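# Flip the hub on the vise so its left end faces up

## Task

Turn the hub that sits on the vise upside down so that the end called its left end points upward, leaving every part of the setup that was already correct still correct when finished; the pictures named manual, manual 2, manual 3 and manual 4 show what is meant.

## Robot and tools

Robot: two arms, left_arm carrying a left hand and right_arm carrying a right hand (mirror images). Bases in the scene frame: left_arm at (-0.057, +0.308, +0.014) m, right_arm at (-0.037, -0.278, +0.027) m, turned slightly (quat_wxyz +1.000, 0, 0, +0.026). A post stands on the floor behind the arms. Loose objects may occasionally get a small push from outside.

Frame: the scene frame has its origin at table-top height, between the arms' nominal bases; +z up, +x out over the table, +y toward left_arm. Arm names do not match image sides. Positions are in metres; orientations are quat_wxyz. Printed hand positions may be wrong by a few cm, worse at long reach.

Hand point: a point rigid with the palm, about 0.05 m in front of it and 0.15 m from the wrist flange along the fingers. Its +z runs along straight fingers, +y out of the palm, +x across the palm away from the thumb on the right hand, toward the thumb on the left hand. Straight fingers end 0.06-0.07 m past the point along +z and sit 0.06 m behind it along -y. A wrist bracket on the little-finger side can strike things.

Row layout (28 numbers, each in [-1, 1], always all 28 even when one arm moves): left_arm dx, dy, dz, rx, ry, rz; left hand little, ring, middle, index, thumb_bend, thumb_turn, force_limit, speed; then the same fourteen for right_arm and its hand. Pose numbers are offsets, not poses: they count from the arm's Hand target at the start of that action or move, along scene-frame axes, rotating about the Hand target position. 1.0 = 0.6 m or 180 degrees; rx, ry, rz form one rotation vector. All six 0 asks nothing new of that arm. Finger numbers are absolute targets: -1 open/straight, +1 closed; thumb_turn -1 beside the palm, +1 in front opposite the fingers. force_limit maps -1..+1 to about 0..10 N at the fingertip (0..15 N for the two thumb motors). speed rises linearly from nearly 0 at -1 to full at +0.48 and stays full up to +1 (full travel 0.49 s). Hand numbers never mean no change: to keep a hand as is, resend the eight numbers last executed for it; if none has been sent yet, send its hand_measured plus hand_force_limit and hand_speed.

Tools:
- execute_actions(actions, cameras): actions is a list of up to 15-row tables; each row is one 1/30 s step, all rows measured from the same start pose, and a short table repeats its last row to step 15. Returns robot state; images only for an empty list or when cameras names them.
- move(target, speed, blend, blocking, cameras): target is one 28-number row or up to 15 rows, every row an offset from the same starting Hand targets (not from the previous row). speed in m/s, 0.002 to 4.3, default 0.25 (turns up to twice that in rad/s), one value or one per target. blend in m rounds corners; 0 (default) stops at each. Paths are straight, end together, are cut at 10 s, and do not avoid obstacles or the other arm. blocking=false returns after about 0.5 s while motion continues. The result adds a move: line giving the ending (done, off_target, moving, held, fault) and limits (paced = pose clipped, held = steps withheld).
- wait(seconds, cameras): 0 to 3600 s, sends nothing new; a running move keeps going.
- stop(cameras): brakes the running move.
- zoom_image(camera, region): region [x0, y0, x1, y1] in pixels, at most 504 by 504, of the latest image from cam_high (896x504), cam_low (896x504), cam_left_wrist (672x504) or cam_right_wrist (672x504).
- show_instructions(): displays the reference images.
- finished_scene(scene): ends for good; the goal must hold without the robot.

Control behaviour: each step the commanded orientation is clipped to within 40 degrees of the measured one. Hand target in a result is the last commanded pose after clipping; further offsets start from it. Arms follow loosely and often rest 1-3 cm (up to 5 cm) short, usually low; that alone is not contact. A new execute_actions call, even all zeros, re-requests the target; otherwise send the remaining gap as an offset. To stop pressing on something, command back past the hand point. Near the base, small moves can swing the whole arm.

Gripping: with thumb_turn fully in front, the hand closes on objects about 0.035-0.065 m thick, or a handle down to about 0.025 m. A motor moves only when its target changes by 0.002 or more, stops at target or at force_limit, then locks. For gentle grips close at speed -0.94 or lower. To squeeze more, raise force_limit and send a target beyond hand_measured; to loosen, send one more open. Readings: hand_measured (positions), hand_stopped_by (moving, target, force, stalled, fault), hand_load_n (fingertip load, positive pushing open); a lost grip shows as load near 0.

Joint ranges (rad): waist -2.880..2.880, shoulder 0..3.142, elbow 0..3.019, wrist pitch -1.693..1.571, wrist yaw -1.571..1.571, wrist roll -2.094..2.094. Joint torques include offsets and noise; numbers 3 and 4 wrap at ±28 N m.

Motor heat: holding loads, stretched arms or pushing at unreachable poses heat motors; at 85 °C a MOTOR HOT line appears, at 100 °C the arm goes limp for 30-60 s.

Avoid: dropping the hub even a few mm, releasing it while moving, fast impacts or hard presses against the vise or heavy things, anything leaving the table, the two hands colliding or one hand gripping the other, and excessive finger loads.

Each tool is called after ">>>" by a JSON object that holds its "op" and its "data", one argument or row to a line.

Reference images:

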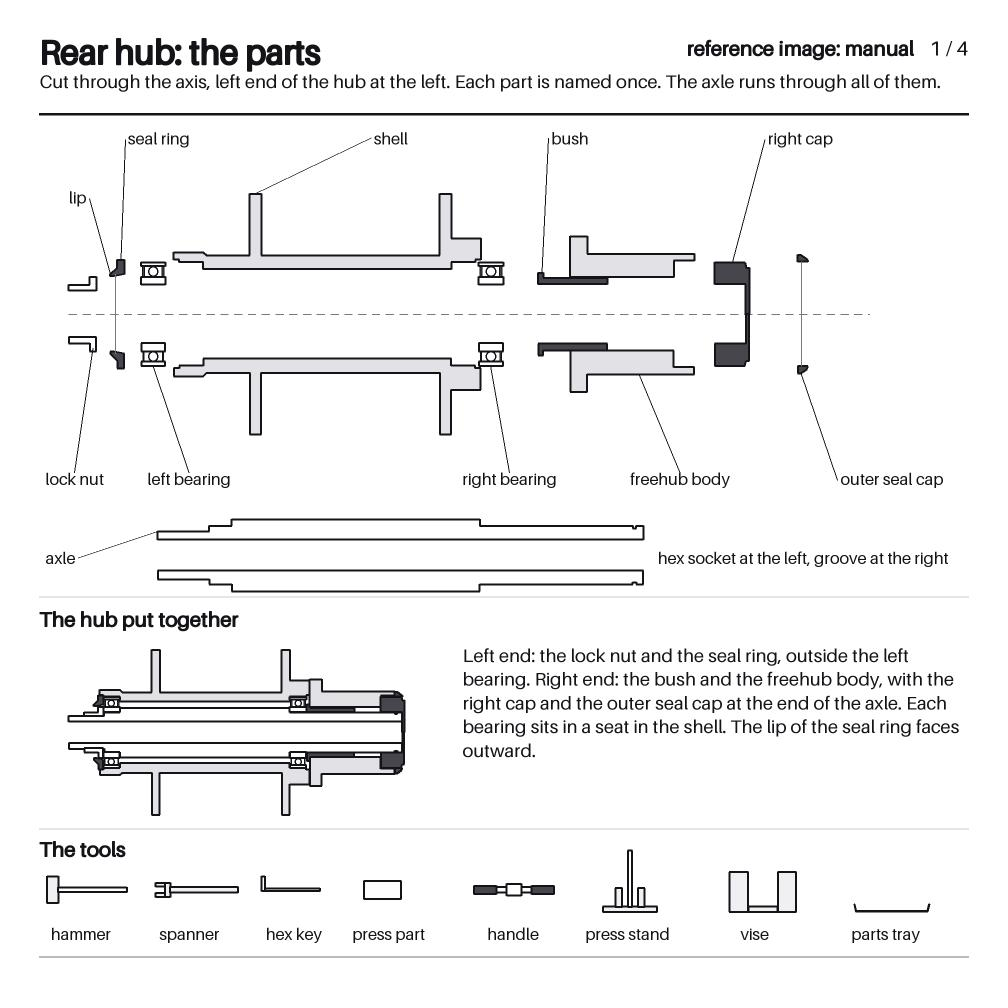

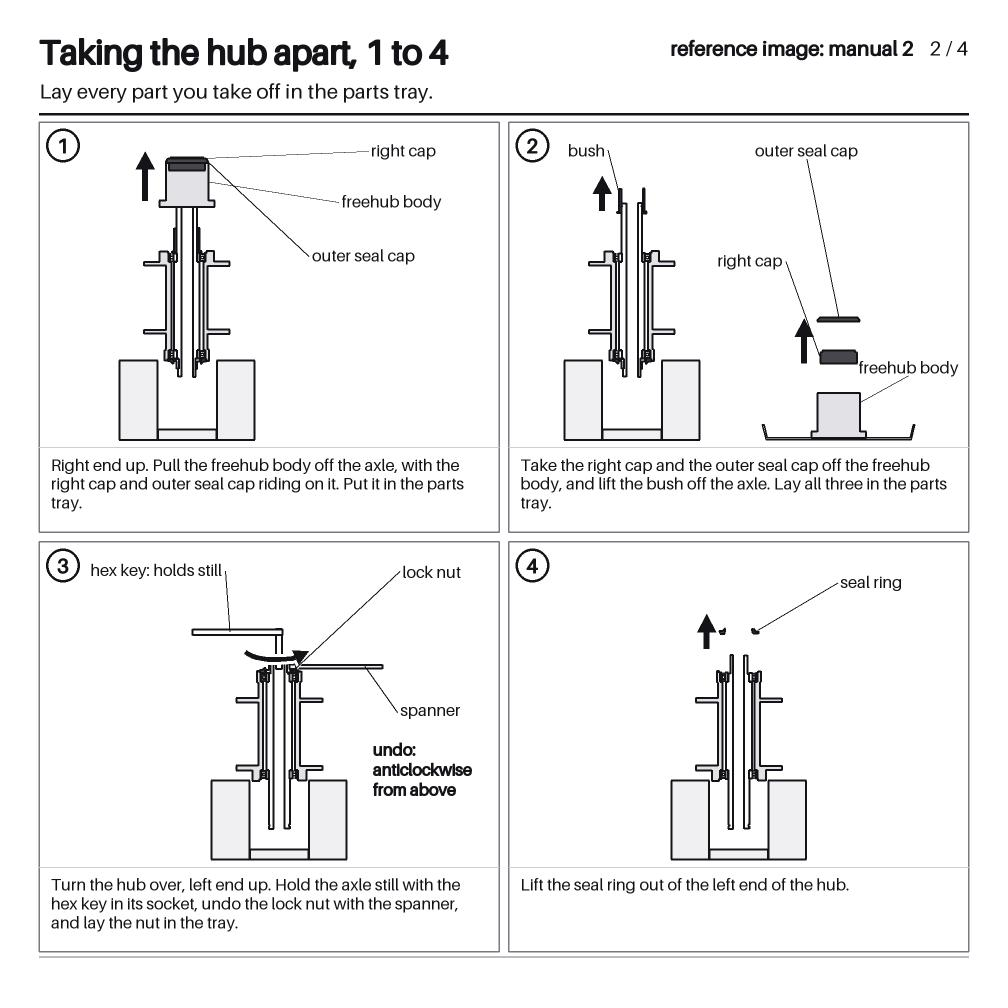

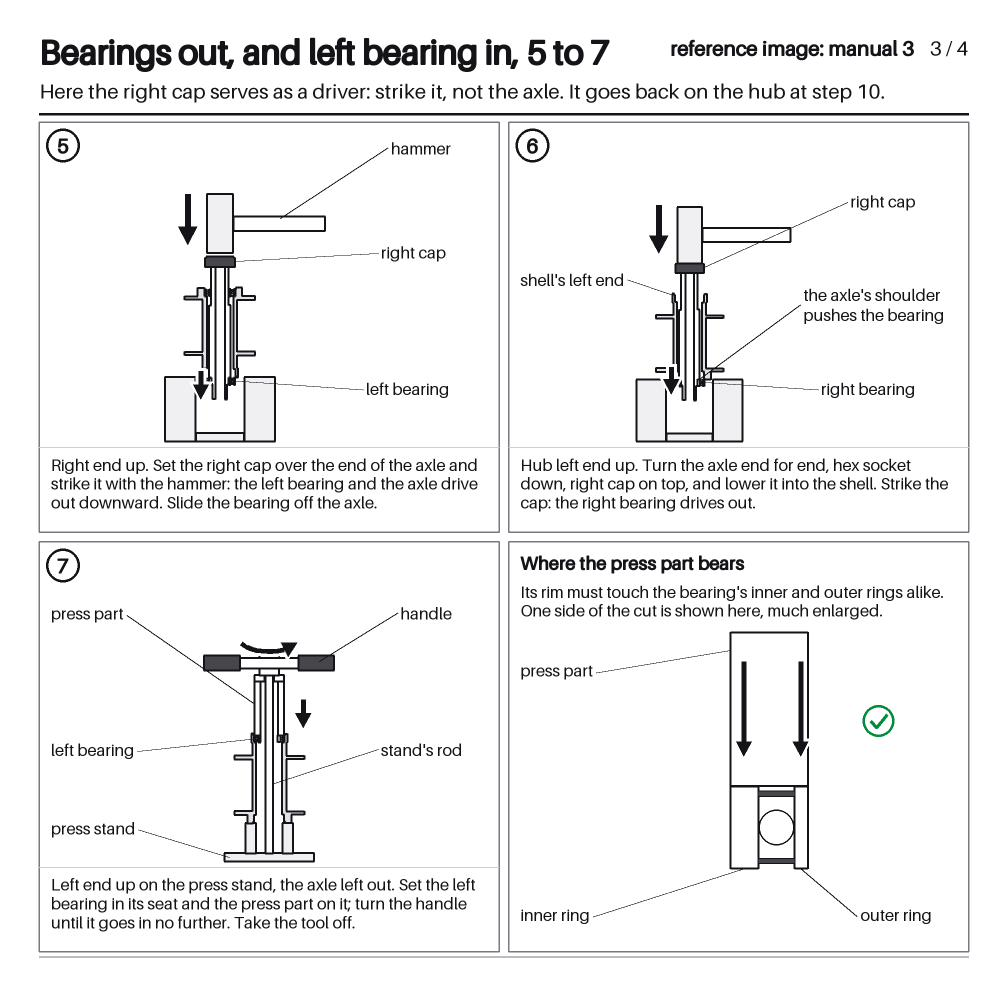

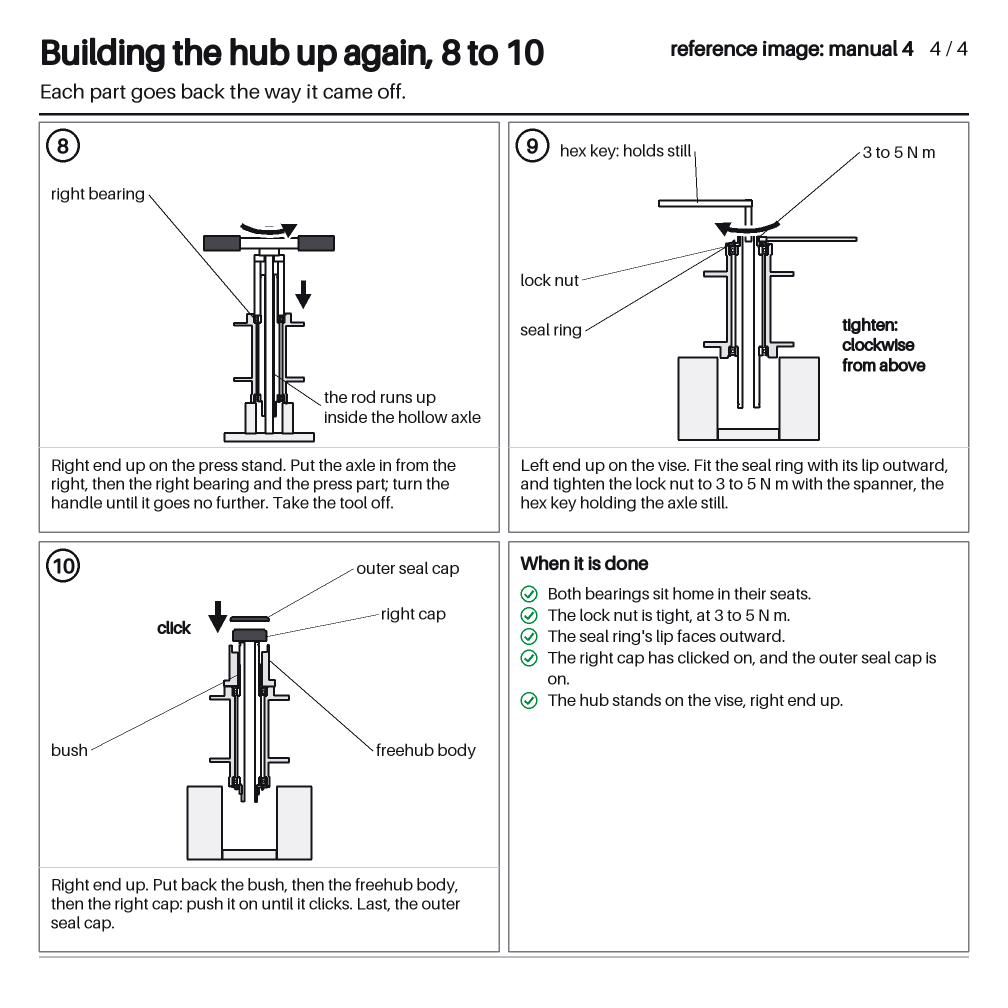

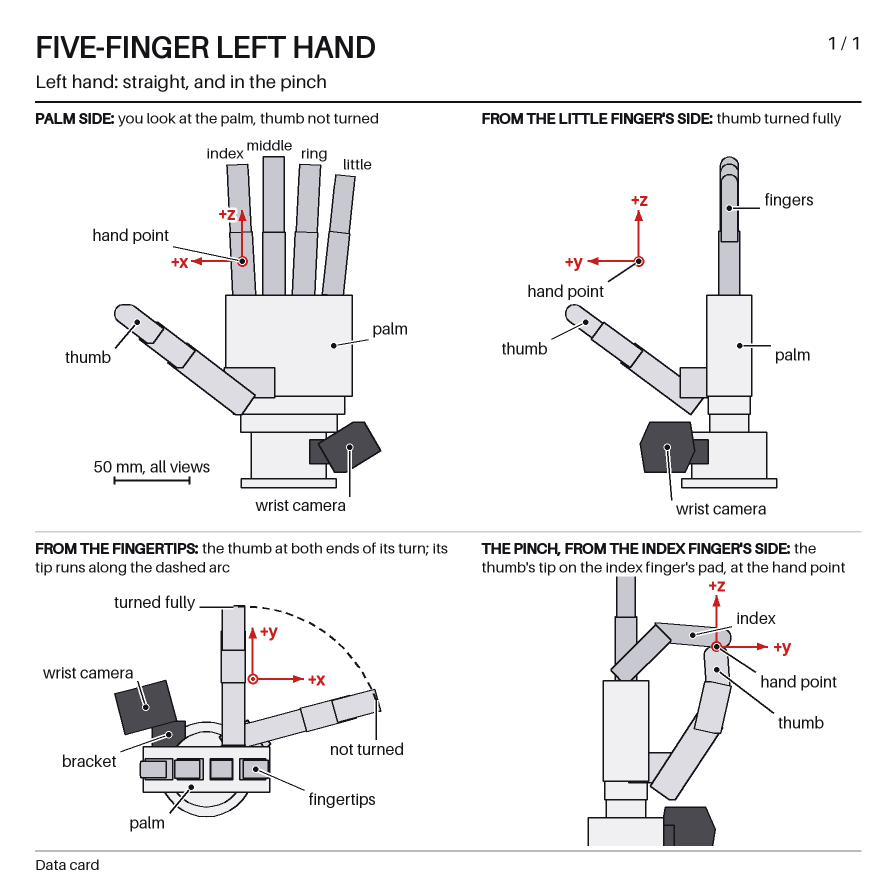

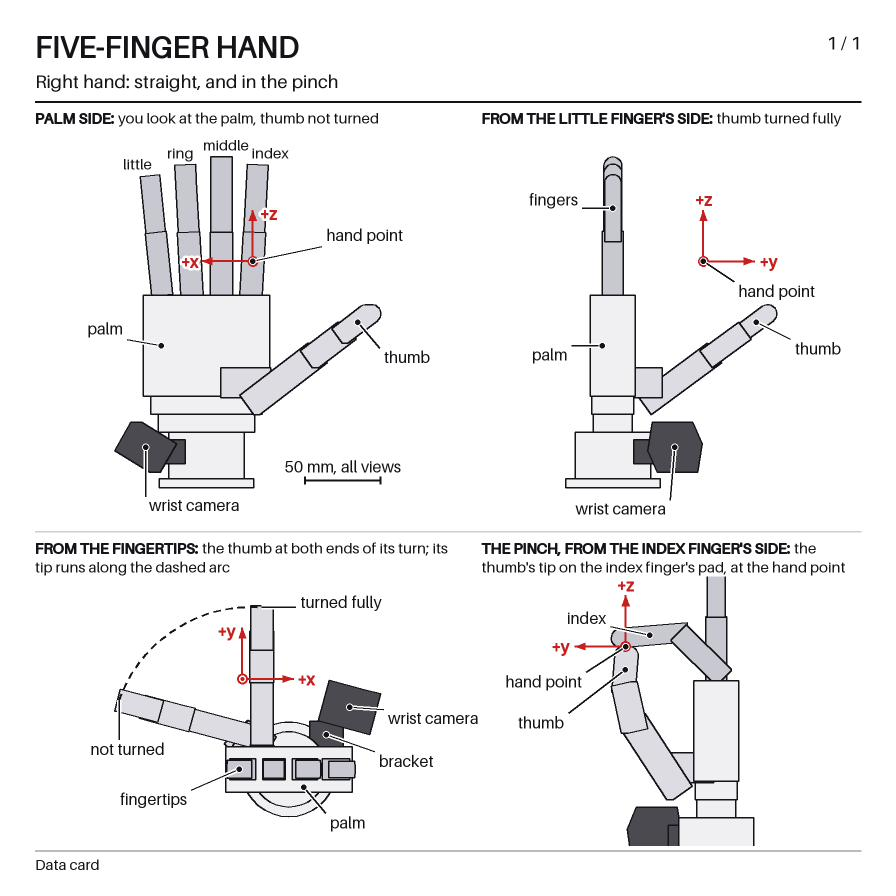

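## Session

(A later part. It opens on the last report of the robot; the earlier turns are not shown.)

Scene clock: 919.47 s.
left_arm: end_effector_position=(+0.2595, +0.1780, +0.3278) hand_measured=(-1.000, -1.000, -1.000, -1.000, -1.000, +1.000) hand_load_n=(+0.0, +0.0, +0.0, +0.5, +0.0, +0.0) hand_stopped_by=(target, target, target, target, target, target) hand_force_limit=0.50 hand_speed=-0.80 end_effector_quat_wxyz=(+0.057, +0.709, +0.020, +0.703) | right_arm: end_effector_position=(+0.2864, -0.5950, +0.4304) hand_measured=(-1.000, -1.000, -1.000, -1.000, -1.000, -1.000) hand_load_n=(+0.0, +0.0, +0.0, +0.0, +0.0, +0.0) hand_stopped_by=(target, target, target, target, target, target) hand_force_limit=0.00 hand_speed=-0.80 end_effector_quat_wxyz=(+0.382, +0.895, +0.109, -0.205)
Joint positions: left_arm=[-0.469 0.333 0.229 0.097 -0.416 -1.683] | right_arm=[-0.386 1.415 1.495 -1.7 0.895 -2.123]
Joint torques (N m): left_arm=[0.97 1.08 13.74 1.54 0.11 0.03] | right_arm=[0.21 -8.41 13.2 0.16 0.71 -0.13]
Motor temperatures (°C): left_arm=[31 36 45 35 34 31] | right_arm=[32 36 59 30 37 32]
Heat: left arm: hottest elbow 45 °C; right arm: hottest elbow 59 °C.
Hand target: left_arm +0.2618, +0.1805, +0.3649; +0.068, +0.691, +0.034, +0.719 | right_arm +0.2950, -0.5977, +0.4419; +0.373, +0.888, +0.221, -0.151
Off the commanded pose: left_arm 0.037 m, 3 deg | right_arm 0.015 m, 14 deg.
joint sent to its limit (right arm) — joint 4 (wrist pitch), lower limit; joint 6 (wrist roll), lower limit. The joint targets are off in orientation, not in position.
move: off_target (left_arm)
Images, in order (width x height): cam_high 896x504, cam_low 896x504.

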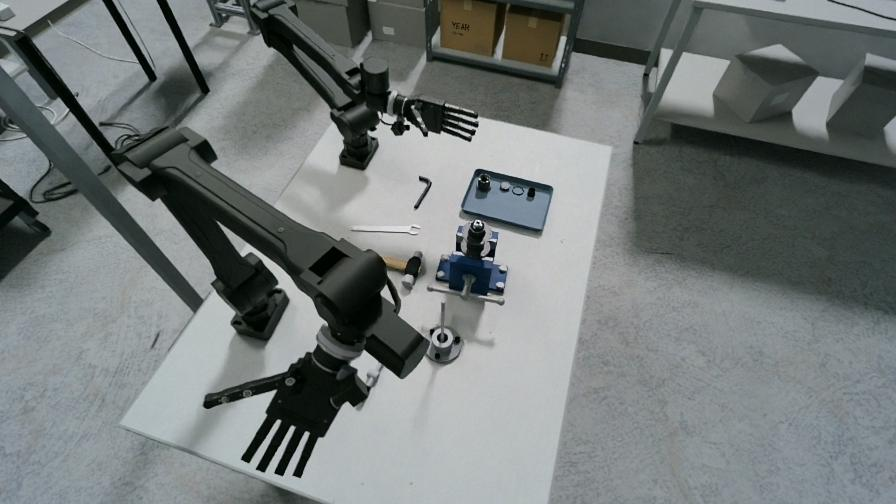

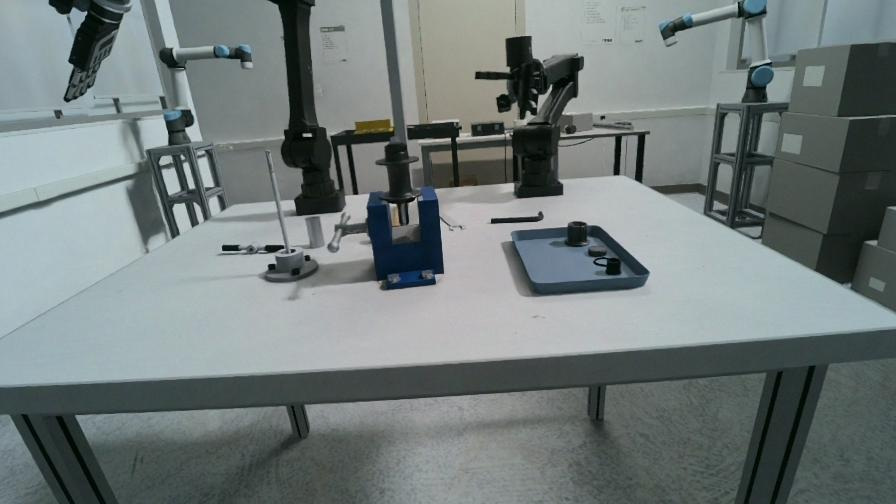

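>>> {"op": "wait", "data": {
  "seconds": 1,
  "cameras": ["cam_low"]
}}

>>> {"op": "zoom_image", "data": {
  "camera": "cam_low",
  "region": [360, 130, 460, 230]
}}

Scene clock: 941.57 s.
left_arm: end_effector_position=(+0.2595, +0.1780, +0.3279) hand_measured=(-1.000, -1.000, -1.000, -1.000, -1.000, +1.000) hand_load_n=(+0.0, +0.0, +0.0, +0.0, +0.0, +0.0) hand_stopped_by=(target, target, target, target, target, target) hand_force_limit=0.50 hand_speed=-0.80 end_effector_quat_wxyz=(+0.057, +0.709, +0.020, +0.703) | right_arm: end_effector_position=(+0.2864, -0.5950, +0.4304) hand_measured=(-1.000, -1.000, -1.000, -1.000, -1.000, -1.000) hand_load_n=(+0.0, +0.0, +0.0, +0.0, -0.5, +0.0) hand_stopped_by=(target, target, target, target, target, target) hand_force_limit=0.00 hand_speed=-0.80 end_effector_quat_wxyz=(+0.382, +0.895, +0.109, -0.205)
Joint positions: left_arm=[-0.469 0.333 0.229 0.097 -0.416 -1.683] | right_arm=[-0.386 1.415 1.495 -1.7 0.895 -2.123]
Joint torques (N m): left_arm=[0.67 1.26 13.56 1.28 0.13 -0.06] | right_arm=[0.15 -8.18 13.3 0.01 0.72 -0.06]
Motor temperatures (°C): left_arm=[31 36 52 35 34 31] | right_arm=[32 36 60 30 37 32]
Heat: left arm: hottest elbow 52 °C; right arm: hottest elbow 60 °C.
Hand target: left_arm +0.2618, +0.1805, +0.3649; +0.068, +0.691, +0.034, +0.719 | right_arm +0.2950, -0.5977, +0.4419; +0.373, +0.888, +0.221, -0.151
Off the commanded pose: left_arm 0.037 m, 3 deg | right_arm 0.015 m, 14 deg.
wait: 1.00 s; at rest from the start

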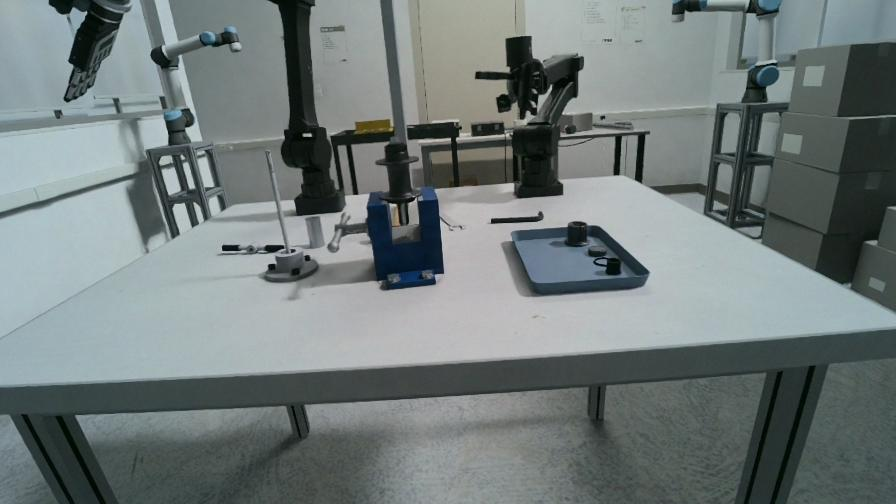

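Scaled by 5.040 from the camera's image (finer frame: 1280x720).

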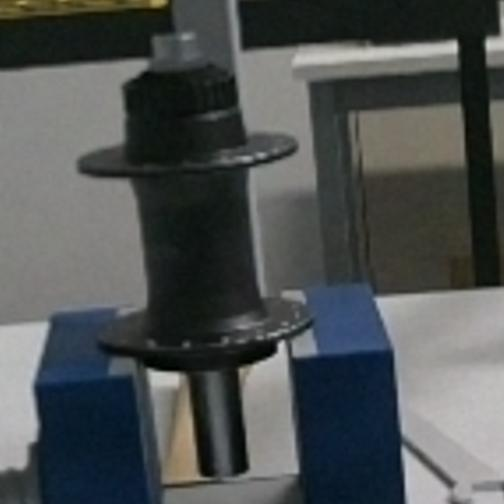

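>>> {"op": "finished_scene", "data": {

}}

The scene is finished: the task was done.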